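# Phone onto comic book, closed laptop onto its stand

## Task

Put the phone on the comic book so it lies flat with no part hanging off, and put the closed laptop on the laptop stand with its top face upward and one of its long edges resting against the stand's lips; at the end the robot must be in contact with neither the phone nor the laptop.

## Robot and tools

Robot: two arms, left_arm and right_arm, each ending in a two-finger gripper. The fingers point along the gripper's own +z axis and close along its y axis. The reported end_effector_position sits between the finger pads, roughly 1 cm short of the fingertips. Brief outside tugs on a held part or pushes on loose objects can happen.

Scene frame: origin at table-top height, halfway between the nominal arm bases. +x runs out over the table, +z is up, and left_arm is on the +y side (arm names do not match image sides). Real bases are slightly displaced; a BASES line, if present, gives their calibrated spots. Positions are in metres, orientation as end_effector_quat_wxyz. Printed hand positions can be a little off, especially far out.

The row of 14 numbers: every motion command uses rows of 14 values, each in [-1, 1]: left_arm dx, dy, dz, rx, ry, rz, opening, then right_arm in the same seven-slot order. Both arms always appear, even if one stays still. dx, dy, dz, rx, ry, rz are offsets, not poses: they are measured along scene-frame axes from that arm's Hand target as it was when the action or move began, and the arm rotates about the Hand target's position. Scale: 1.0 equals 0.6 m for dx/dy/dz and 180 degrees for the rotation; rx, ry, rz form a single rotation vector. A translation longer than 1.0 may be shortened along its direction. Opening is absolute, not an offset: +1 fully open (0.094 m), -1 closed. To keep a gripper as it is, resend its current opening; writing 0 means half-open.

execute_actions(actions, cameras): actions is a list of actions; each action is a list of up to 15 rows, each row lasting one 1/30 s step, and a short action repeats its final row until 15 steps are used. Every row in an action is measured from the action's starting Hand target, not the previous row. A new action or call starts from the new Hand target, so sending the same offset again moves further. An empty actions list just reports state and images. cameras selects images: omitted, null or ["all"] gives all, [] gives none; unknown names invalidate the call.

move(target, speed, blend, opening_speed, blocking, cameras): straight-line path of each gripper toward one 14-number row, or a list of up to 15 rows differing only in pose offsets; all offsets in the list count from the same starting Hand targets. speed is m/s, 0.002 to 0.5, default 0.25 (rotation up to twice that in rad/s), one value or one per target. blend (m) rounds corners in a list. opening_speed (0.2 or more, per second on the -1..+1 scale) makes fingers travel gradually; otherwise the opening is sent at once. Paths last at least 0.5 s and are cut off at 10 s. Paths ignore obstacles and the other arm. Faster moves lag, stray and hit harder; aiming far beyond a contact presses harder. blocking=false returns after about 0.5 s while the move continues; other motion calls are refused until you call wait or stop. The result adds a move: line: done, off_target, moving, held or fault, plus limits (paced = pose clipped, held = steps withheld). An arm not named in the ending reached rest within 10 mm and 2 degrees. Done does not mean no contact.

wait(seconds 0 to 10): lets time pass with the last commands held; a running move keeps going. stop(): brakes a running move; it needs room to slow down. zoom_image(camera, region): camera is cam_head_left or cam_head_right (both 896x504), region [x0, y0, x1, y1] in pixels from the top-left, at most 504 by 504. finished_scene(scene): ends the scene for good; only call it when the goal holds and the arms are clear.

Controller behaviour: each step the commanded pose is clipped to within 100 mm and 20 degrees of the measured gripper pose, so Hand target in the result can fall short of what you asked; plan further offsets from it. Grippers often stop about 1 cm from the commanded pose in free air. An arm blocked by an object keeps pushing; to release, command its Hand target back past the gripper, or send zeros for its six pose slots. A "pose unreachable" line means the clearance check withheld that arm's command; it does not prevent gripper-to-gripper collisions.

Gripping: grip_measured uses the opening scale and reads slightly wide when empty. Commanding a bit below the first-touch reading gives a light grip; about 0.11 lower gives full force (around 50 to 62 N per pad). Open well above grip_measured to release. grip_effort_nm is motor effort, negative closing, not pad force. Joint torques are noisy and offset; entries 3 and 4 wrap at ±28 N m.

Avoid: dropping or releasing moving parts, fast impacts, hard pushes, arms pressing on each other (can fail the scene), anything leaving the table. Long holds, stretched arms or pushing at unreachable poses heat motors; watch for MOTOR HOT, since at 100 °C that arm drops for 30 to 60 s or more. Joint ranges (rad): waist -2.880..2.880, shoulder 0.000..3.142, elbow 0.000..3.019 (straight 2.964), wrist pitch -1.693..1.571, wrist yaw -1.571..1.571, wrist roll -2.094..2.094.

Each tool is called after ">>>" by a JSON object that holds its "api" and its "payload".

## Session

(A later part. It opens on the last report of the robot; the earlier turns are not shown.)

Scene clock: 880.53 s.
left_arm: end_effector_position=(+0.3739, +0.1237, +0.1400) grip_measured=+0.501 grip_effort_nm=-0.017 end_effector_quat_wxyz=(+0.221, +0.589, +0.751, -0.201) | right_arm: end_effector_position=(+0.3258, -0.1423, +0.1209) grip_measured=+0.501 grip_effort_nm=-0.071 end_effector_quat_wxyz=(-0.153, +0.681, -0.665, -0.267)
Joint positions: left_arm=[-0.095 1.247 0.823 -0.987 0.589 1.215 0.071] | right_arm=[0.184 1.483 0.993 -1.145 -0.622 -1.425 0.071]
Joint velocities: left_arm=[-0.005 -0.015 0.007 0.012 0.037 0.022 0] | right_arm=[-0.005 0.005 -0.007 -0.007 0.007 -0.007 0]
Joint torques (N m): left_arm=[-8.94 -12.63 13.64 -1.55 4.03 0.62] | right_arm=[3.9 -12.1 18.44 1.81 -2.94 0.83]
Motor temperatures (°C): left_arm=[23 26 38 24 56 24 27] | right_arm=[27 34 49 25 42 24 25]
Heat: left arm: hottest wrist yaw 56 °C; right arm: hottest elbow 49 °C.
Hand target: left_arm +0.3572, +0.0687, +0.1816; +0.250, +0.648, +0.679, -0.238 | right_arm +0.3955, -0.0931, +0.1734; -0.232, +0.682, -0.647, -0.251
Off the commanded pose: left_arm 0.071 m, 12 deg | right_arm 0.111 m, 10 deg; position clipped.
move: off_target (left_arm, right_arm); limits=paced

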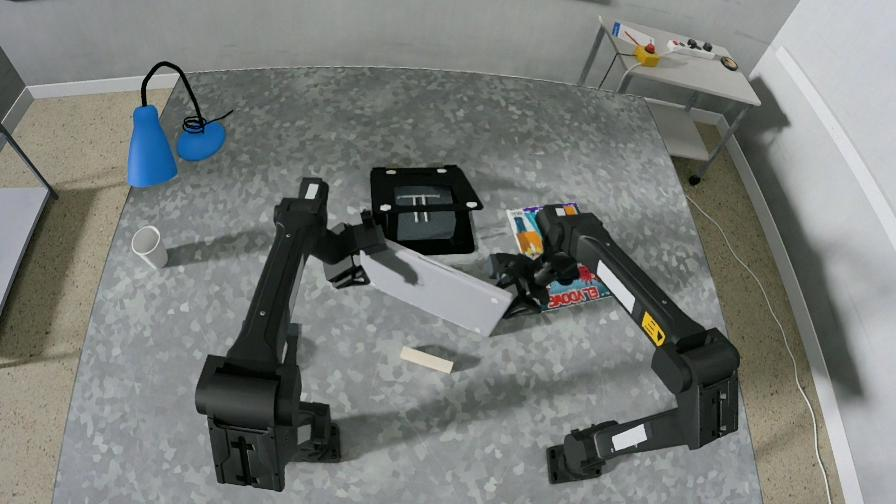

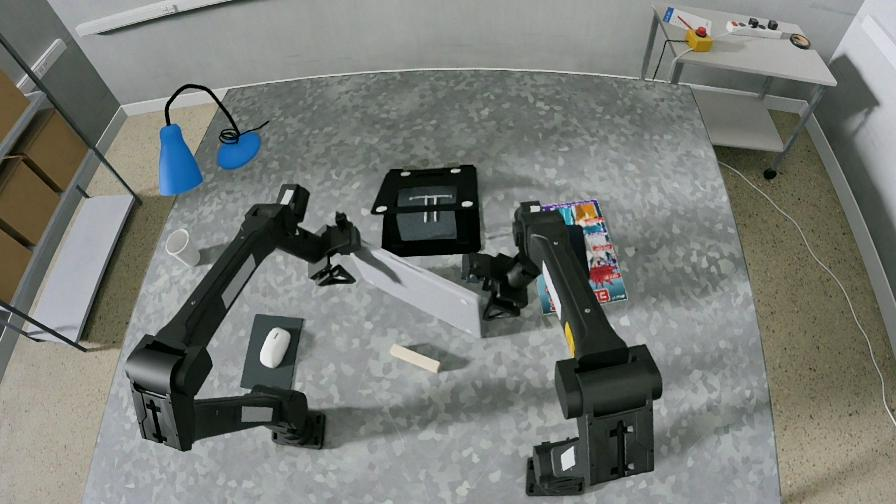

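>>> {"api": "move", "payload": {"target": [0.0,0.02,0,0,0,0.03,0.5,0.06,0.01,0.05,0,0,0.03,0.5], "speed": 0.05}}

Scene clock: 886.13 s.
left_arm: end_effector_position=(+0.3721, +0.1245, +0.1527) grip_measured=+0.501 grip_effort_nm=-0.017 end_effector_quat_wxyz=(+0.227, +0.562, +0.770, -0.200) | right_arm: end_effector_position=(+0.3536, -0.1478, +0.1247) grip_measured=+0.501 grip_effort_nm=-0.076 end_effector_quat_wxyz=(-0.144, +0.714, -0.627, -0.277)
Joint positions: left_arm=[-0.094 1.206 0.823 -0.993 0.586 1.136 0.071] | right_arm=[0.159 1.583 1.116 -1.253 -0.619 -1.582 0.071]
Joint velocities: left_arm=[-0.015 -0.015 0.007 0.007 0.007 0.007 0] | right_arm=[-0.024 -0.015 -0.007 -0.017 -0.051 -0.037 -0.001]
Joint torques (N m): left_arm=[-7.59 -12.75 10.97 0.05 3.59 0.59] | right_arm=[3.78 -15.74 18.19 0.49 -3.42 0.83]
Motor temperatures (°C): left_arm=[23 26 39 24 58 24 27] | right_arm=[27 35 52 25 46 24 25]
Heat: left arm: hottest wrist yaw 58 °C; right arm: hottest elbow 52 °C.
Hand target: left_arm +0.3574, +0.0807, +0.1816; +0.261, +0.615, +0.709, -0.226 | right_arm +0.4152, -0.0998, +0.1863; -0.221, +0.711, -0.614, -0.262
Off the commanded pose: left_arm 0.054 m, 11 deg | right_arm 0.126 m, 9 deg; position clipped.
move: off_target (left_arm, right_arm); limits=paced

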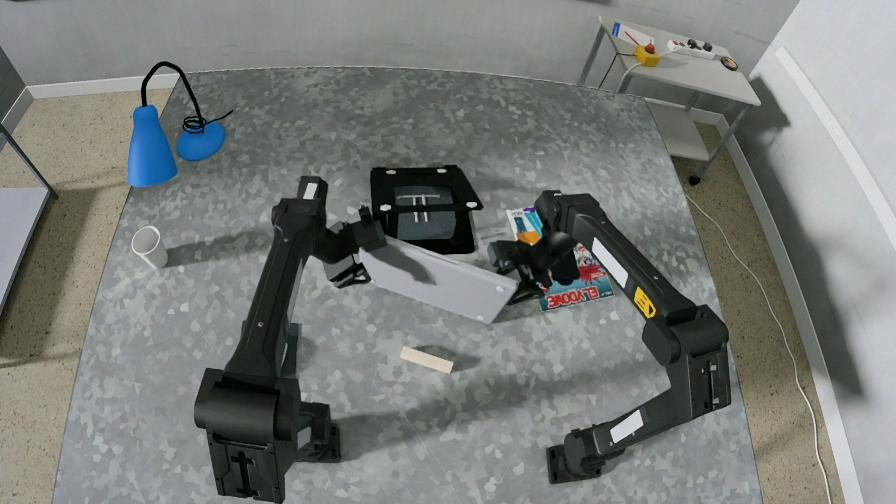

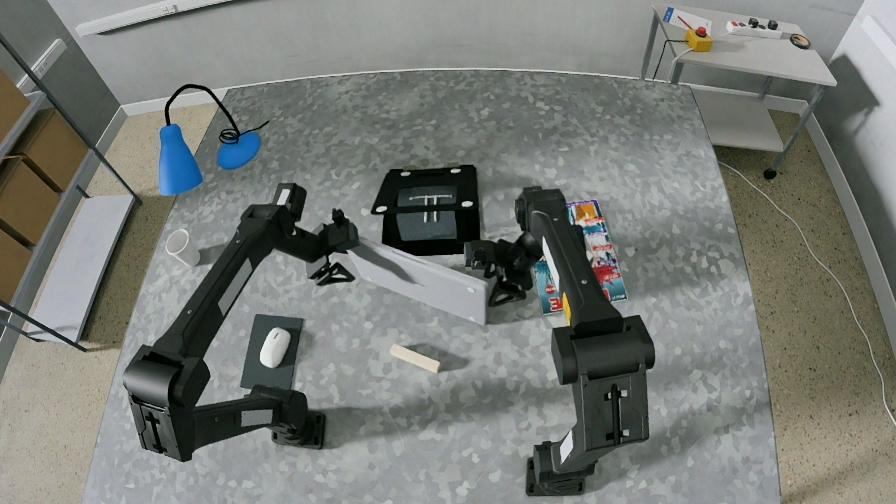

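>>> {"api": "move", "payload": {"target": [0.0,0.03,-0.03,0,0,0.02,0.5,0.07,0.01,-0.02,0,0,0.02,0.5], "speed": 0.05}}

Scene clock: 889.43 s.
left_arm: end_effector_position=(+0.3625, +0.1370, +0.1382) grip_measured=+0.501 grip_effort_nm=-0.017 end_effector_quat_wxyz=(+0.224, +0.540, +0.786, -0.199) | right_arm: end_effector_position=(+0.4249, -0.1490, +0.1251) grip_measured=+0.501 grip_effort_nm=-0.066 end_effector_quat_wxyz=(-0.163, +0.730, -0.610, -0.264)
Joint positions: left_arm=[-0.06 1.189 0.77 -0.965 0.584 1.117 0.071] | right_arm=[0.132 1.736 1.316 -1.284 -0.618 -1.655 0.071]
Joint velocities: left_arm=[-0.024 -0.005 0.007 0.012 0.022 -0.037 0] | right_arm=[0.015 -0.005 -0.002 -0.017 -0.066 -0.051 -0.001]
Joint torques (N m): left_arm=[-6.95 -11.75 10.48 1.29 3.53 0.65] | right_arm=[5.54 -18.84 15.53 -0.35 -3.35 0.75]
Motor temperatures (°C): left_arm=[23 26 39 24 59 24 27] | right_arm=[27 35 53 25 48 24 25]
Heat: left arm: hottest wrist yaw 59 °C; right arm: hottest elbow 53 °C.
Hand target: left_arm +0.3574, +0.0987, +0.1636; +0.268, +0.592, +0.728, -0.218 | right_arm +0.4571, -0.0945, +0.1731; -0.213, +0.730, -0.592, -0.269
Off the commanded pose: left_arm 0.046 m, 10 deg | right_arm 0.081 m, 6 deg.
move: off_target (left_arm, right_arm)

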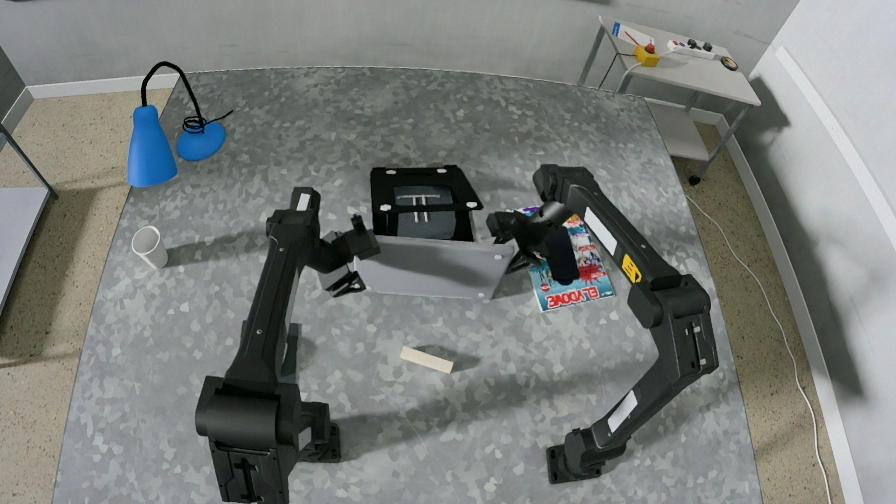

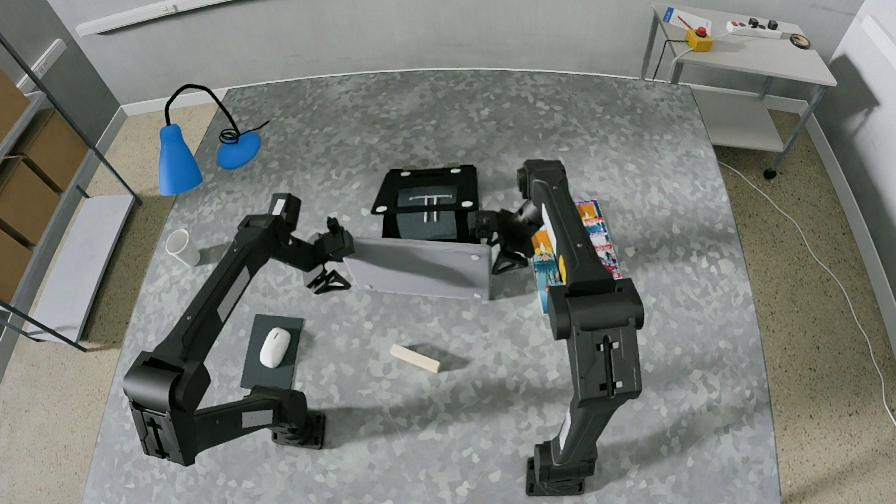

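>>> {"api": "move", "payload": {"target": [0.19,0.0,0.01,0,0,-0.01,0.5,0.18,0.0,0.02,0,0,-0.01,0.5], "speed": 0.06}}

Scene clock: 898.17 s.
left_arm: end_effector_position=(+0.4410, +0.1343, +0.1326) grip_measured=+0.501 grip_effort_nm=-0.022 end_effector_quat_wxyz=(+0.217, +0.554, +0.772, -0.222) | right_arm: end_effector_position=(+0.5461, -0.1536, +0.1313) grip_measured=+0.501 grip_effort_nm=-0.056 end_effector_quat_wxyz=(-0.175, +0.712, -0.629, -0.260)
Joint positions: left_arm=[-0.048 1.446 0.984 -0.986 0.621 1.186 0.071] | right_arm=[0.094 2.008 1.738 -1.416 -0.628 -1.633 0.071]
Joint velocities: left_arm=[-0.005 -0.005 -0.002 -0.012 -0.022 0.022 0] | right_arm=[-0.005 -0.005 -0.007 -0.007 -0.051 0.037 0.003]
Joint torques (N m): left_arm=[-6.12 -12.81 18.04 0.69 2.56 0.54] | right_arm=[5.6 -24.29 15.1 -0.55 -2.94 0.55]
Motor temperatures (°C): left_arm=[23 26 39 24 60 24 27] | right_arm=[27 36 55 25 53 24 25]
Heat: left arm: hottest wrist yaw 60 °C; right arm: hottest elbow 55 °C.
Hand target: left_arm +0.4714, +0.0974, +0.1697; +0.264, +0.604, +0.719, -0.222 | right_arm +0.5654, -0.0955, +0.1834; -0.217, +0.720, -0.603, -0.265
Off the commanded pose: left_arm 0.060 m, 10 deg | right_arm 0.082 m, 6 deg.
move: off_target (left_arm, right_arm)

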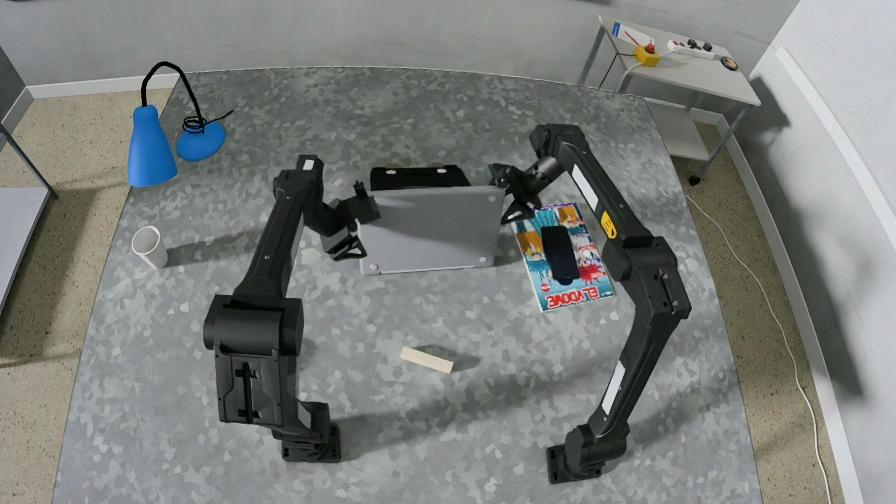

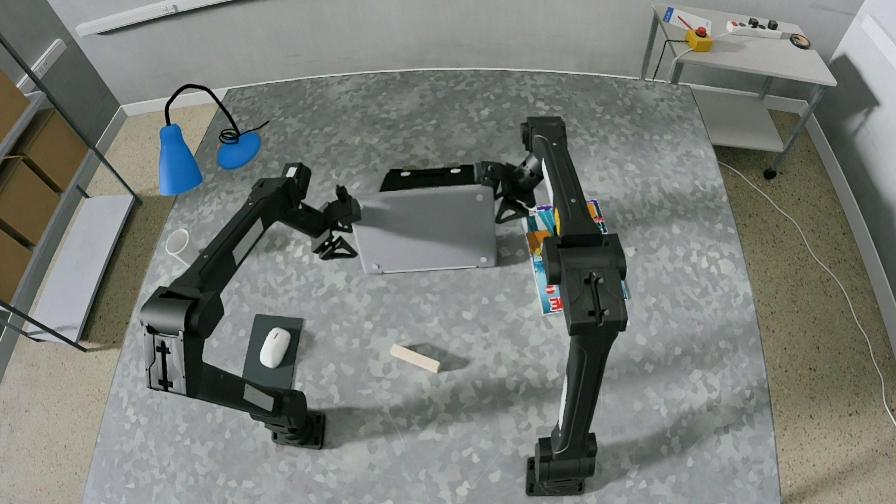

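>>> {"api": "move", "payload": {"target": [0.0,0.0,-0.07,0,0,0,0.5,-0.02,0.0,-0.07,0,0,0,0.5], "speed": 0.05}}

>>> {"api": "zoom_image", "payload": {"camera": "cam_head_left", "region": [320, 130, 540, 300]}}

Scene clock: 902.47 s.
left_arm: end_effector_position=(+0.4608, +0.1218, +0.1237) grip_measured=+0.501 grip_effort_nm=-0.012 end_effector_quat_wxyz=(+0.254, +0.572, +0.748, -0.221) | right_arm: end_effector_position=(+0.5590, -0.1466, +0.1302) grip_measured=+0.501 grip_effort_nm=-0.056 end_effector_quat_wxyz=(-0.205, +0.711, -0.624, -0.250)
Joint positions: left_arm=[-0.062 1.488 0.984 -0.879 0.664 1.208 0.071] | right_arm=[0.096 2.008 1.73 -1.34 -0.657 -1.615 0.071]
Joint velocities: left_arm=[-0.005 -0.005 0.002 0.017 -0.051 -0.022 -0.001] | right_arm=[-0.005 -0.015 -0.017 -0.017 0.007 -0.022 0]
Joint torques (N m): left_arm=[-5.3 -11.58 12.56 1.11 0.9 0.36] | right_arm=[5.66 -24.12 8.46 0.51 -1.86 0.45]
Motor temperatures (°C): left_arm=[23 26 39 24 58 24 27] | right_arm=[27 36 54 25 53 24 25]
Heat: left arm: hottest wrist yaw 58 °C; right arm: hottest elbow 54 °C.
Hand target: left_arm +0.4712, +0.0971, +0.1278; +0.264, +0.604, +0.719, -0.222 | right_arm +0.5527, -0.0962, +0.1415; -0.217, +0.720, -0.603, -0.265
Off the commanded pose: left_arm 0.027 m, 5 deg | right_arm 0.053 m, 3 deg.
move: off_target (left_arm, right_arm)

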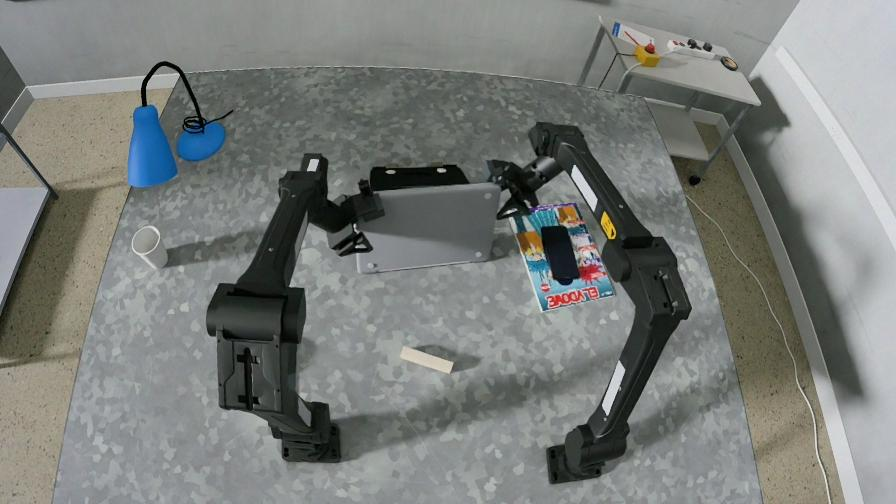

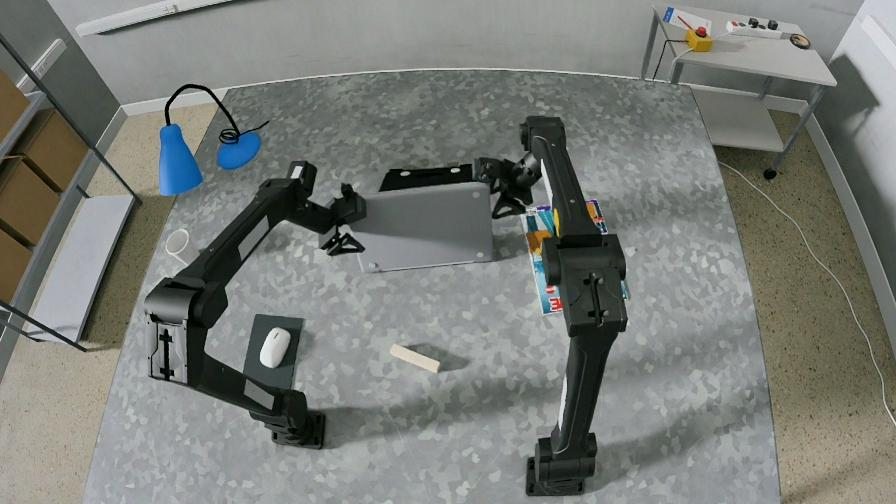

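Scaled by 2.291.

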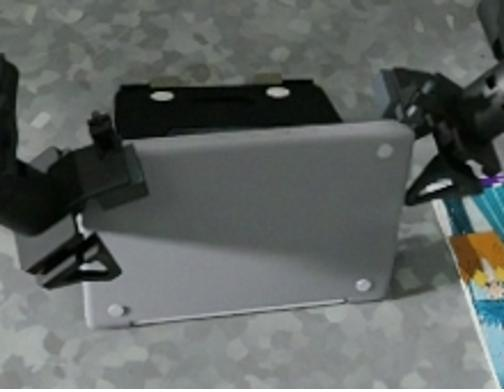

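>>> {"api": "move", "payload": {"target": [[0.0,0.015,-0.05,0,0,0,0.5,-0.01,-0.03,-0.07,0,0,0,0.5],[0.0,0.1,-0.05,0,0,0,0.5,-0.01,-0.15,-0.07,0,0,0,0.5]], "speed": 0.04}}

>>> {"api": "zoom_image", "payload": {"camera": "cam_head_left", "region": [320, 130, 540, 300]}}

>>> {"api": "zoom_image", "payload": {"camera": "cam_head_right", "region": [320, 130, 540, 300]}}

Scene clock: 909.03 s.
left_arm: end_effector_position=(+0.4640, +0.1513, +0.0954) grip_measured=+0.501 grip_effort_nm=-0.012 end_effector_quat_wxyz=(+0.261, +0.606, +0.718, -0.223) | right_arm: end_effector_position=(+0.5508, -0.1804, +0.1194) grip_measured=+0.501 grip_effort_nm=-0.056 end_effector_quat_wxyz=(-0.231, +0.726, -0.597, -0.251)
Joint positions: left_arm=[0.016 1.564 0.984 -0.893 0.694 1.412 0.071] | right_arm=[0.033 1.995 1.667 -1.328 -0.691 -1.758 0.071]
Joint velocities: left_arm=[0.005 -0.005 -0.007 -0.002 0.037 -0.037 0] | right_arm=[0.005 -0.005 -0.022 0.007 0.022 0.007 0]
Joint torques (N m): left_arm=[0.32 -13.22 10.93 -0.09 0.58 0.12] | right_arm=[-0.09 -20.95 6.74 -0.42 -0.33 0.04]
Motor temperatures (°C): left_arm=[23 26 40 24 53 24 27] | right_arm=[27 36 51 25 49 24 25]
Heat: left arm: hottest wrist yaw 53 °C; right arm: hottest elbow 51 °C.
Hand target: left_arm +0.4714, +0.1570, +0.0973; +0.263, +0.604, +0.719, -0.222 | right_arm +0.5457, -0.1869, +0.1009; -0.218, +0.720, -0.603, -0.264
Off the commanded pose: left_arm 0.009 m, 1 deg | right_arm 0.021 m, 3 deg.
move: off_target (right_arm)

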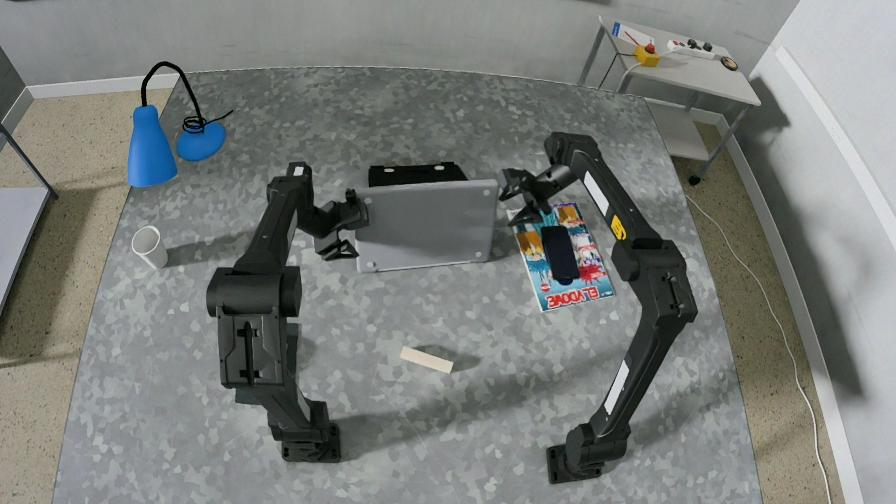

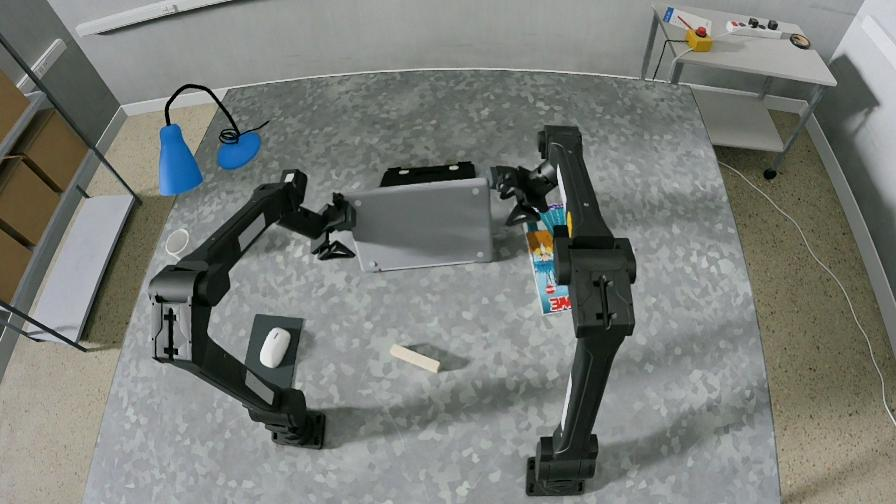

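Scaled by 2.291.

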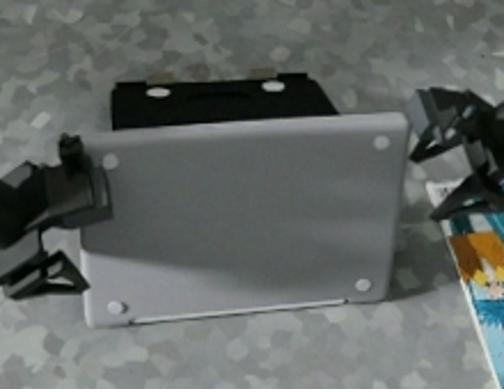

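Scaled by 2.291.

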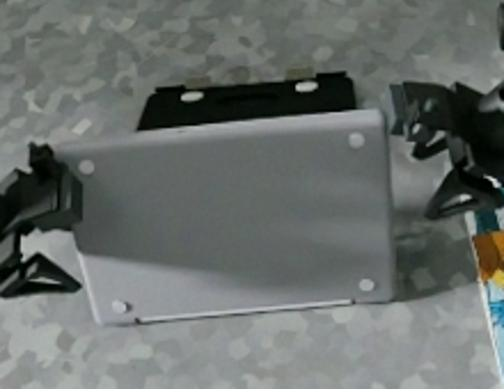

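>>> {"api": "move", "payload": {"target": [0.0,0.08,0.02,0,0,0,0.5,0.0,-0.08,0.05,0,0,0,0.5], "speed": 0.08}}

>>> {"api": "zoom_image", "payload": {"camera": "cam_head_left", "region": [340, 150, 520, 290]}}

>>> {"api": "zoom_image", "payload": {"camera": "cam_head_right", "region": [330, 150, 510, 290]}}

Scene clock: 949.90 s.
left_arm: end_effector_position=(+0.4488, +0.1971, +0.0949) grip_measured=+0.501 grip_effort_nm=-0.007 end_effector_quat_wxyz=(+0.248, +0.601, +0.722, -0.236) | right_arm: end_effector_position=(+0.5317, -0.2290, +0.1221) grip_measured=+0.501 grip_effort_nm=-0.056 end_effector_quat_wxyz=(-0.209, +0.716, -0.606, -0.276)
Joint positions: left_arm=[0.131 1.574 0.997 -1.029 0.698 1.561 0.071] | right_arm=[-0.049 1.995 1.667 -1.462 -0.677 -1.859 0.071]
Joint velocities: left_arm=[0.005 -0.005 0.007 -0.012 -0.007 -0.037 0] | right_arm=[-0.015 0.005 -0.012 -0.017 0.007 0.007 0]
Joint torques (N m): left_arm=[-0.85 -12.92 14.22 -0.03 0.55 0.1] | right_arm=[-0.09 -21.83 10.89 -0.61 -0.32 0.08]
Motor temperatures (°C): left_arm=[23 26 40 24 41 24 27] | right_arm=[27 36 42 25 38 24 25]
Heat: left arm: hottest wrist yaw 41 °C; right arm: hottest elbow 42 °C.
Hand target: left_arm +0.4719, +0.2050, +0.1089; +0.263, +0.604, +0.718, -0.222 | right_arm +0.5461, -0.2348, +0.1315; -0.218, +0.720, -0.604, -0.264
Off the commanded pose: left_arm 0.028 m, 2 deg | right_arm 0.018 m, 2 deg.
move: off_target (left_arm, right_arm)

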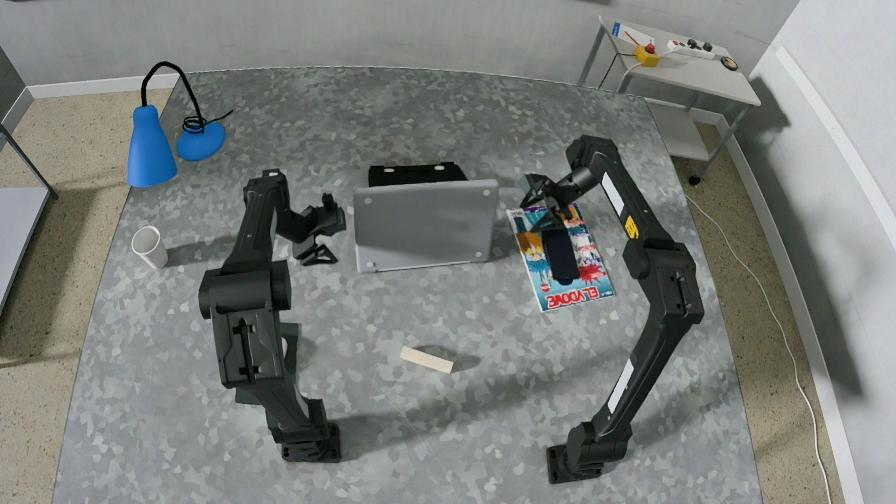

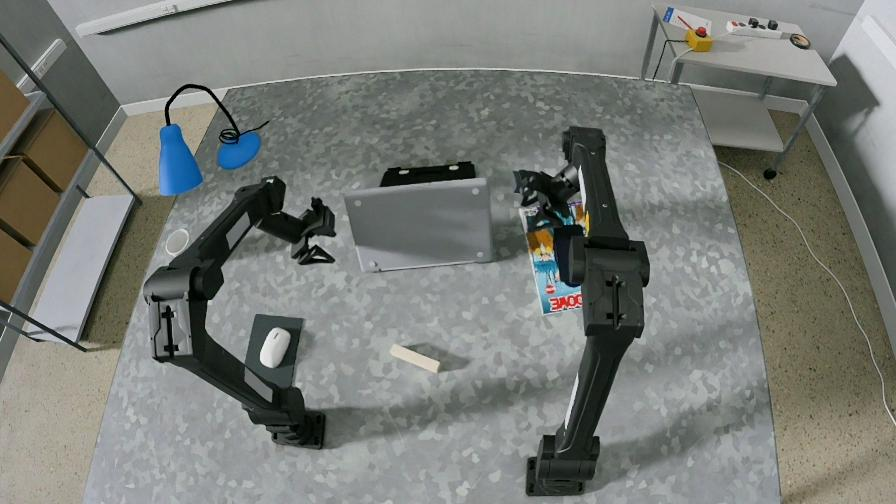

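Scaled by 2.800.

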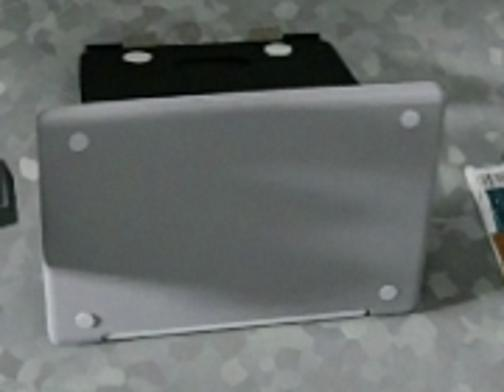

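Scaled by 2.800.

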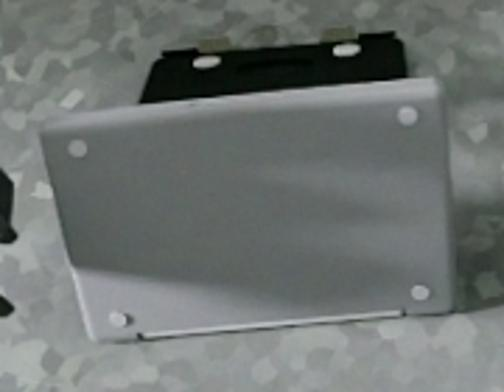

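>>> {"api": "execute_actions", "payload": {"actions": []}}

Scene clock: 963.90 s.
left_arm: end_effector_position=(+0.4487, +0.1971, +0.0950) grip_measured=+0.501 grip_effort_nm=-0.012 end_effector_quat_wxyz=(+0.248, +0.601, +0.722, -0.236) | right_arm: end_effector_position=(+0.5316, -0.2290, +0.1221) grip_measured=+0.501 grip_effort_nm=-0.056 end_effector_quat_wxyz=(-0.209, +0.716, -0.606, -0.276)
Joint positions: left_arm=[0.131 1.574 0.997 -1.03 0.699 1.561 0.071] | right_arm=[-0.049 1.995 1.667 -1.463 -0.677 -1.859 0.071]
Joint velocities: left_arm=[-0.015 -0.015 -0.012 0.012 -0.007 -0.022 -0.001] | right_arm=[-0.005 0.005 0.002 -0.002 -0.037 -0.022 0.001]
Joint torques (N m): left_arm=[0.21 -12.75 14.17 -0.23 0.58 0.13] | right_arm=[-0.03 -21.66 10.89 -0.62 -0.33 0.09]
Motor temperatures (°C): left_arm=[23 26 41 24 40 24 27] | right_arm=[27 36 42 25 37 24 25]
Heat: left arm: hottest elbow 41 °C; right arm: hottest elbow 42 °C.
Hand target: left_arm +0.4719, +0.2050, +0.1090; +0.263, +0.604, +0.718, -0.222 | right_arm +0.5461, -0.2348, +0.1315; -0.218, +0.720, -0.604, -0.264
Tool commands: left_gripper/opening=+0.5 right_gripper/opening=+0.5
Off the commanded pose: left_arm 0.028 m, 2 deg | right_arm 0.018 m, 2 deg.

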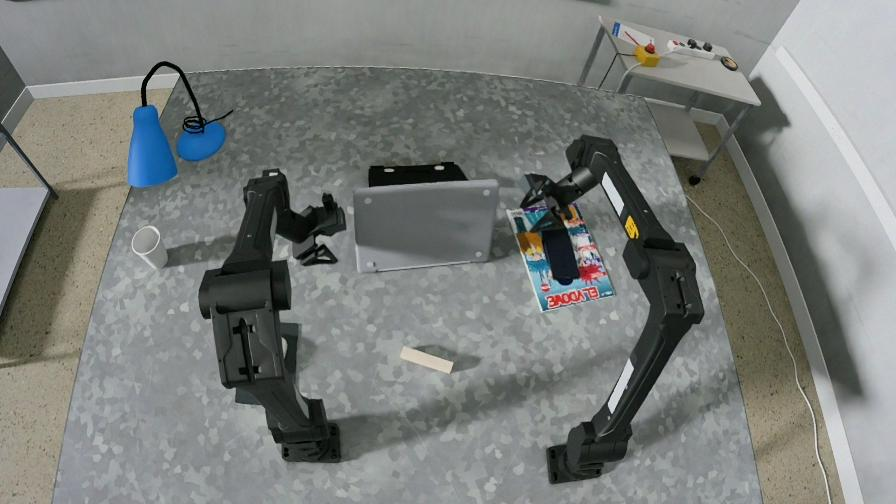

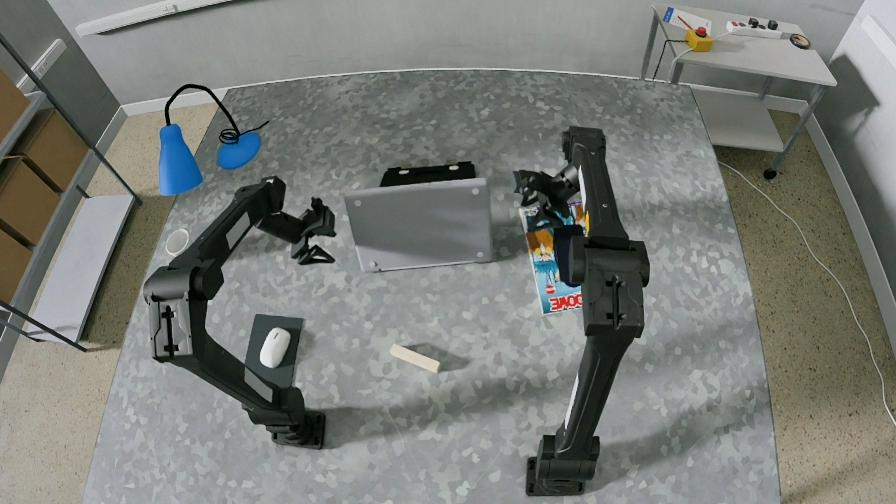

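>>> {"api": "move", "payload": {"target": [0.0, 0.06, 0.2, 0, 0, 0, 0.5, 0.0, -0.05, 0.16, 0, 0, 0, 0.5], "speed": 0.15, "cameras": []}}

>>> {"api": "move", "payload": {"target": [0.0, 0, 0.0, 0.219, 0.037, 0, 1, 0.0, 0, 0, -0.219, -0.037, 0, 1], "speed": 0.25}}

Scene clock: 973.53 s.
left_arm: end_effector_position=(+0.4544, +0.2320, +0.2000) grip_measured=+0.501 grip_effort_nm=-0.007 end_effector_quat_wxyz=(+0.241, +0.596, +0.724, -0.251) | right_arm: end_effector_position=(+0.5354, -0.2558, +0.2013) grip_measured=+0.501 grip_effort_nm=-0.061 end_effector_quat_wxyz=(-0.212, +0.712, -0.612, -0.272)
Joint positions: left_arm=[0.212 1.518 1.229 -1.422 0.699 1.67 0.071] | right_arm=[-0.095 1.956 1.82 -1.671 -0.669 -1.894 0.071]
Joint velocities: left_arm=[-0.015 0.005 -0.007 0.002 -0.022 0.051 0] | right_arm=[-0.015 -0.005 -0.012 0.007 0.022 -0.022 0]
Joint torques (N m): left_arm=[0.03 -15.09 16.03 -0.4 0.42 0.11] | right_arm=[-0.26 -24.18 11.88 -0.65 -0.35 0.13]
Motor temperatures (°C): left_arm=[23 26 42 24 39 24 27] | right_arm=[26 37 42 25 36 24 25]
Heat: left arm: hottest elbow 42 °C; right arm: hottest elbow 42 °C.
Hand target: left_arm +0.4723, +0.2421, +0.2282; +0.262, +0.605, +0.718, -0.223 | right_arm +0.5479, -0.2635, +0.2279; -0.218, +0.720, -0.603, -0.263
Off the commanded pose: left_arm 0.035 m, 4 deg | right_arm 0.030 m, 2 deg.
joint sent to its limit (right arm) — joint 4 (wrist pitch), lower limit. The joint targets still meet the commanded pose.
move: off_target (left_arm, right_arm)
No camera images: "cameras" was empty.

Scene clock: 975.70 s.
left_arm: end_effector_position=(+0.4536, +0.2464, +0.2020) grip_measured=+0.998 grip_effort_nm=0.129 end_effector_quat_wxyz=(-0.016, +0.641, +0.767, -0.020) | right_arm: end_effector_position=(+0.5320, -0.2674, +0.1946) grip_measured=+0.999 grip_effort_nm=0.066 end_effector_quat_wxyz=(+0.035, +0.766, -0.641, -0.038)
Joint positions: left_arm=[-0.015 1.485 1.311 -1.446 0.009 1.406 0.094] | right_arm=[0.073 1.895 1.82 -1.6 -0.003 -1.67 0.094]
Joint velocities: left_arm=[-0.015 0.005 0.007 0.017 -0.007 0.037 -0.001] | right_arm=[-0.024 -0.015 -0.012 -0.022 -0.022 -0.037 0]
Joint torques (N m): left_arm=[-2.08 -14.15 16.59 -0.14 -0.11 -0.09] | right_arm=[1.08 -23.88 11.99 0.13 0.04 0.2]
Motor temperatures (°C): left_arm=[23 26 42 24 39 24 27] | right_arm=[26 37 42 25 36 24 25]
Heat: left arm: hottest elbow 42 °C; right arm: hottest elbow 42 °C.
Hand target: left_arm +0.4732, +0.2423, +0.2292; +0.006, +0.642, +0.766, +0.002 | right_arm +0.5477, -0.2623, +0.2267; +0.007, +0.767, -0.642, -0.007
Off the commanded pose: left_arm 0.032 m, 3 deg | right_arm 0.037 m, 5 deg.
move: off_target (left_arm, right_arm)

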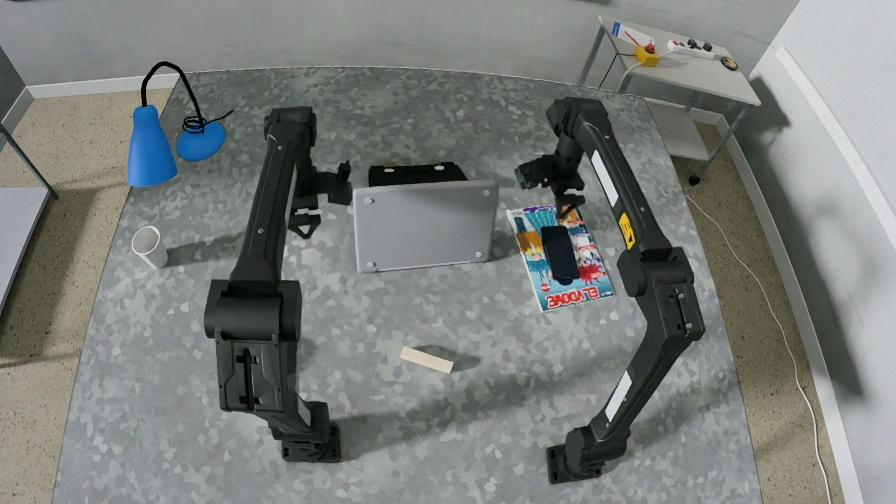

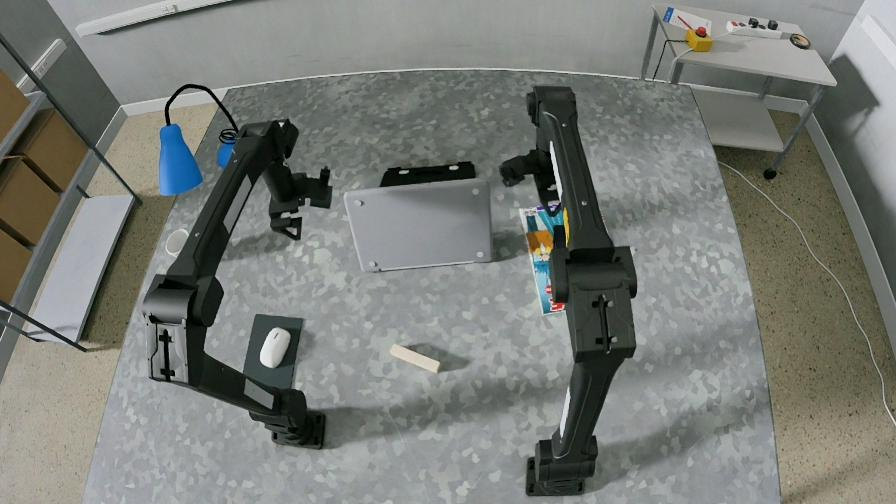

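>>> {"api": "move", "payload": {"target": [0.157, 0.0, 0.005, 0, 0, 0, 1, 0.103, 0.02, 0.015, 0, 0, 0, 1], "speed": 0.15}}

Scene clock: 984.37 s.
left_arm: end_effector_position=(+0.5487, +0.2469, +0.2110) grip_measured=+0.998 grip_effort_nm=0.125 end_effector_quat_wxyz=(-0.011, +0.641, +0.768, -0.015) | right_arm: end_effector_position=(+0.5967, -0.2598, +0.2264) grip_measured=+0.999 grip_effort_nm=0.066 end_effector_quat_wxyz=(+0.005, +0.765, -0.643, -0.007)
Joint positions: left_arm=[-0.016 1.718 1.618 -1.505 0.009 1.403 0.094] | right_arm=[0.078 2.031 2.116 -1.673 -0.002 -1.661 0.094]
Joint velocities: left_arm=[-0.015 -0.015 -0.027 0.007 0.037 -0.007 0.001] | right_arm=[-0.015 -0.005 -0.007 -0.002 -0.066 0.037 0]
Joint torques (N m): left_arm=[-2.2 -16.85 16.66 -0.03 -0.1 -0.02] | right_arm=[1.55 -21.66 12.55 -0.29 0.04 0.22]
Motor temperatures (°C): left_arm=[23 26 43 24 39 24 27] | right_arm=[26 39 43 25 35 24 25]
Heat: left arm: hottest elbow 43 °C; right arm: hottest elbow 43 °C.
Hand target: left_arm +0.5676, +0.2409, +0.2317; +0.006, +0.643, +0.766, +0.002 | right_arm +0.6096, -0.2511, +0.2351; +0.007, +0.767, -0.641, -0.007
Off the commanded pose: left_arm 0.029 m, 3 deg | right_arm 0.018 m, 0 deg.
joint sent to its limit (right arm) — joint 4 (wrist pitch), lower limit. The joint targets still meet the commanded pose.
move: off_target (left_arm, right_arm)

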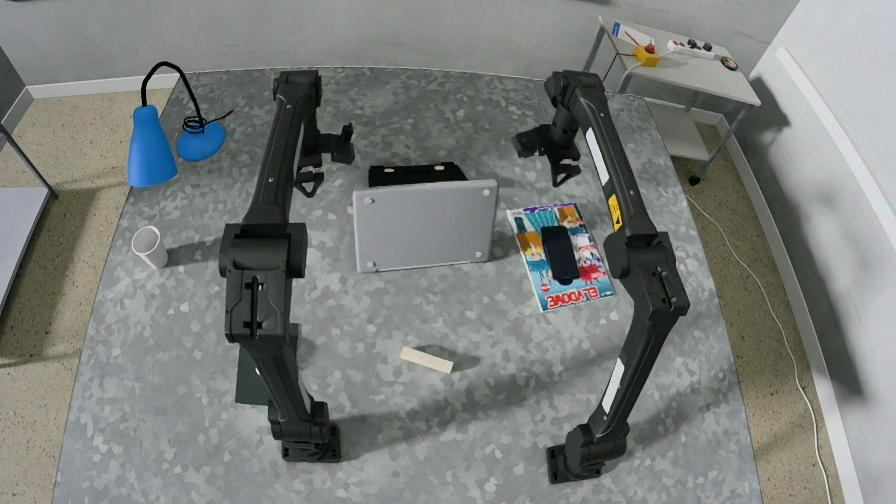

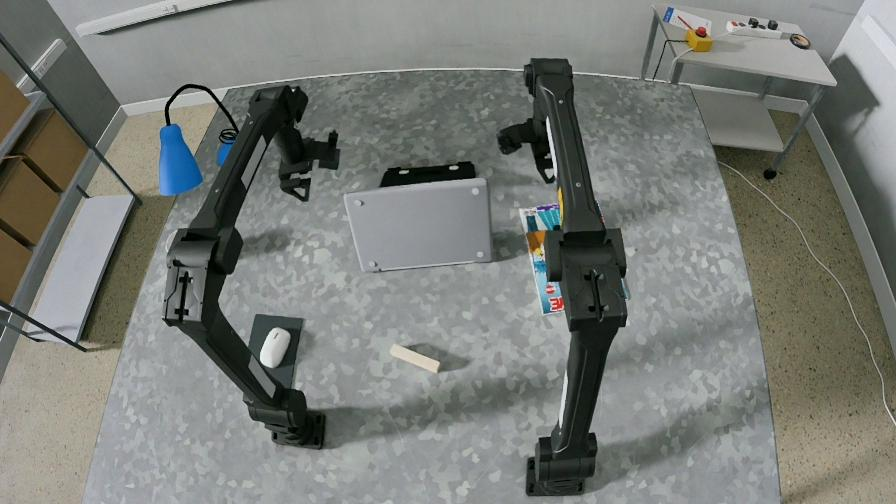

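>>> {"api": "zoom_image", "payload": {"camera": "cam_head_left", "region": [260, 90, 600, 290]}}

>>> {"api": "zoom_image", "payload": {"camera": "cam_head_right", "region": [260, 90, 600, 290]}}

Scaled by 1.482.

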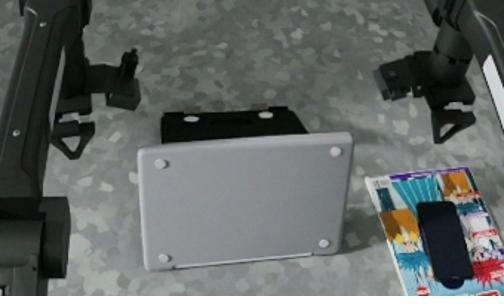

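Scaled by 1.482.

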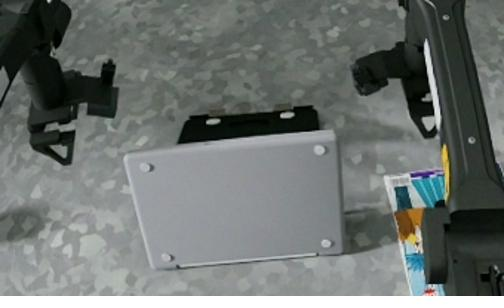

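>>> {"api": "move", "payload": {"target": [0.005, 0, -0.012, 0, 0, 0, 1, 0.0, 0, -0.033, 0, 0, 0, 1], "speed": 0.1, "cameras": []}}

>>> {"api": "move", "payload": {"target": [0.0, -0.207, 0, 0, 0, 0, 1, 0.0, 0.227, 0, 0, 0, 0, 1], "speed": 0.1}}

>>> {"api": "zoom_image", "payload": {"camera": "cam_head_left", "region": [260, 90, 600, 290]}}

>>> {"api": "zoom_image", "payload": {"camera": "cam_head_right", "region": [260, 90, 600, 290]}}

Scene clock: 1009.53 s.
left_arm: end_effector_position=(+0.5493, +0.2470, +0.2072) grip_measured=+0.998 grip_effort_nm=0.134 end_effector_quat_wxyz=(-0.013, +0.640, +0.768, -0.017) | right_arm: end_effector_position=(+0.5974, -0.2597, +0.2215) grip_measured=+0.999 grip_effort_nm=0.066 end_effector_quat_wxyz=(+0.008, +0.765, -0.644, -0.009)
Joint positions: left_arm=[-0.016 1.726 1.618 -1.505 0.009 1.403 0.094] | right_arm=[0.078 2.039 2.116 -1.673 -0.002 -1.66 0.094]
Joint velocities: left_arm=[0.015 0.005 -0.002 -0.007 -0.051 -0.007 0] | right_arm=[-0.015 -0.015 0.002 0.007 0.007 0.007 0]
Joint torques (N m): left_arm=[-2.55 -17.26 16.05 0.28 -0.11 -0.02] | right_arm=[1.44 -22.07 11.29 -0.01 0.03 0.21]
Motor temperatures (°C): left_arm=[23 27 42 24 37 24 27] | right_arm=[26 38 47 25 34 24 25]
Heat: left arm: hottest elbow 42 °C; right arm: hottest elbow 47 °C.
Hand target: left_arm +0.5706, +0.2408, +0.2245; +0.006, +0.643, +0.766, +0.002 | right_arm +0.6094, -0.2514, +0.2153; +0.007, +0.767, -0.642, -0.007
Off the commanded pose: left_arm 0.028 m, 3 deg | right_arm 0.016 m, 0 deg.
move: off_target (left_arm, right_arm)
No camera images: "cameras" was empty.

Scene clock: 1011.63 s.
left_arm: end_effector_position=(+0.5504, +0.1247, +0.2063) grip_measured=+0.998 grip_effort_nm=0.129 end_effector_quat_wxyz=(-0.013, +0.642, +0.766, -0.011) | right_arm: end_effector_position=(+0.5979, -0.1365, +0.2148) grip_measured=+0.999 grip_effort_nm=0.056 end_effector_quat_wxyz=(+0.005, +0.767, -0.641, +0.001)
Joint positions: left_arm=[-0.25 1.758 1.659 -1.505 0.007 1.175 0.094] | right_arm=[0.27 2.103 2.203 -1.679 0.007 -1.474 0.094]
Joint velocities: left_arm=[-0.015 -0.005 0.002 0.007 -0.066 0.022 0.001] | right_arm=[-0.005 -0.015 0.002 0.002 0.007 -0.037 0.001]
Joint torques (N m): left_arm=[-2.32 -17.38 16.83 -0.09 -0.07 -0.04] | right_arm=[2.2 -21.95 13.05 -0.01 -0.42 0.4]
Motor temperatures (°C): left_arm=[23 27 43 24 37 24 27] | right_arm=[26 38 47 25 34 24 25]
Heat: left arm: hottest elbow 43 °C; right arm: hottest elbow 47 °C.
Hand target: left_arm +0.5693, +0.1164, +0.2255; +0.007, +0.642, +0.766, +0.002 | right_arm +0.6104, -0.1144, +0.2133; +0.008, +0.767, -0.641, -0.008
Off the commanded pose: left_arm 0.028 m, 3 deg | right_arm 0.024 m, 1 deg.
joint sent to its limit (right arm) — joint 4 (wrist pitch), lower limit. The joint targets still meet the commanded pose.
move: off_target (left_arm, right_arm)

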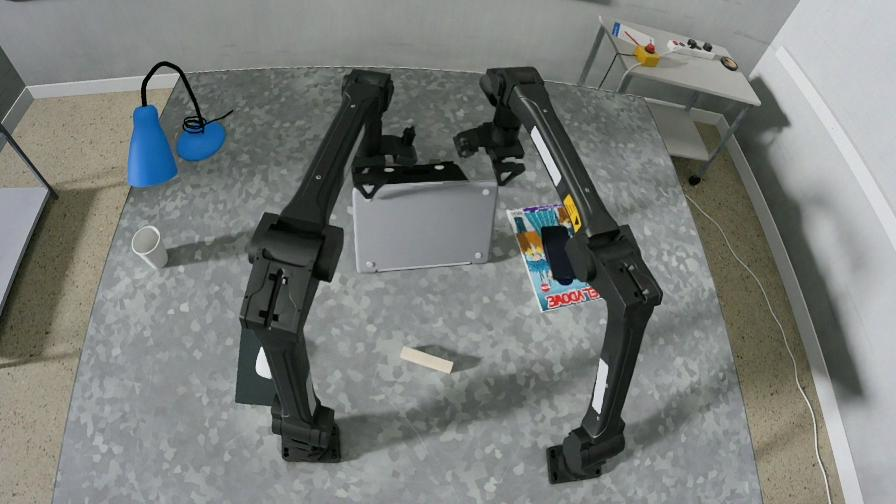

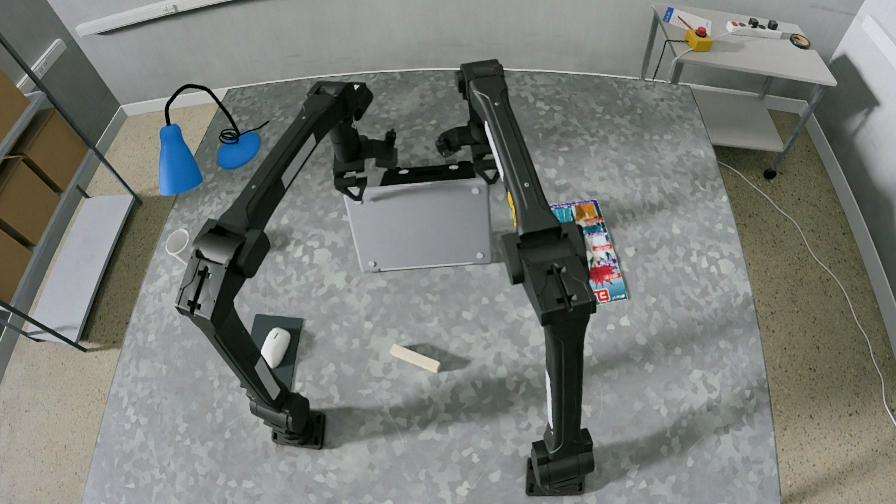

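Scaled by 1.482.

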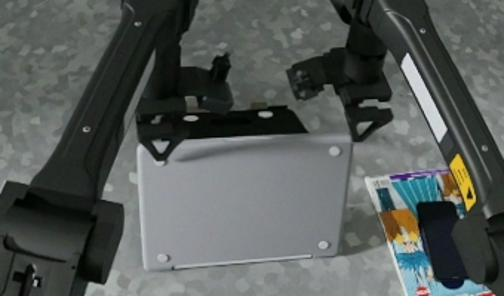

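Scaled by 1.482.

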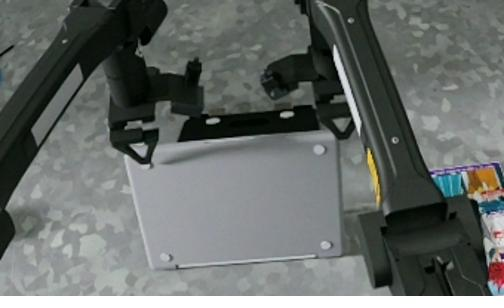

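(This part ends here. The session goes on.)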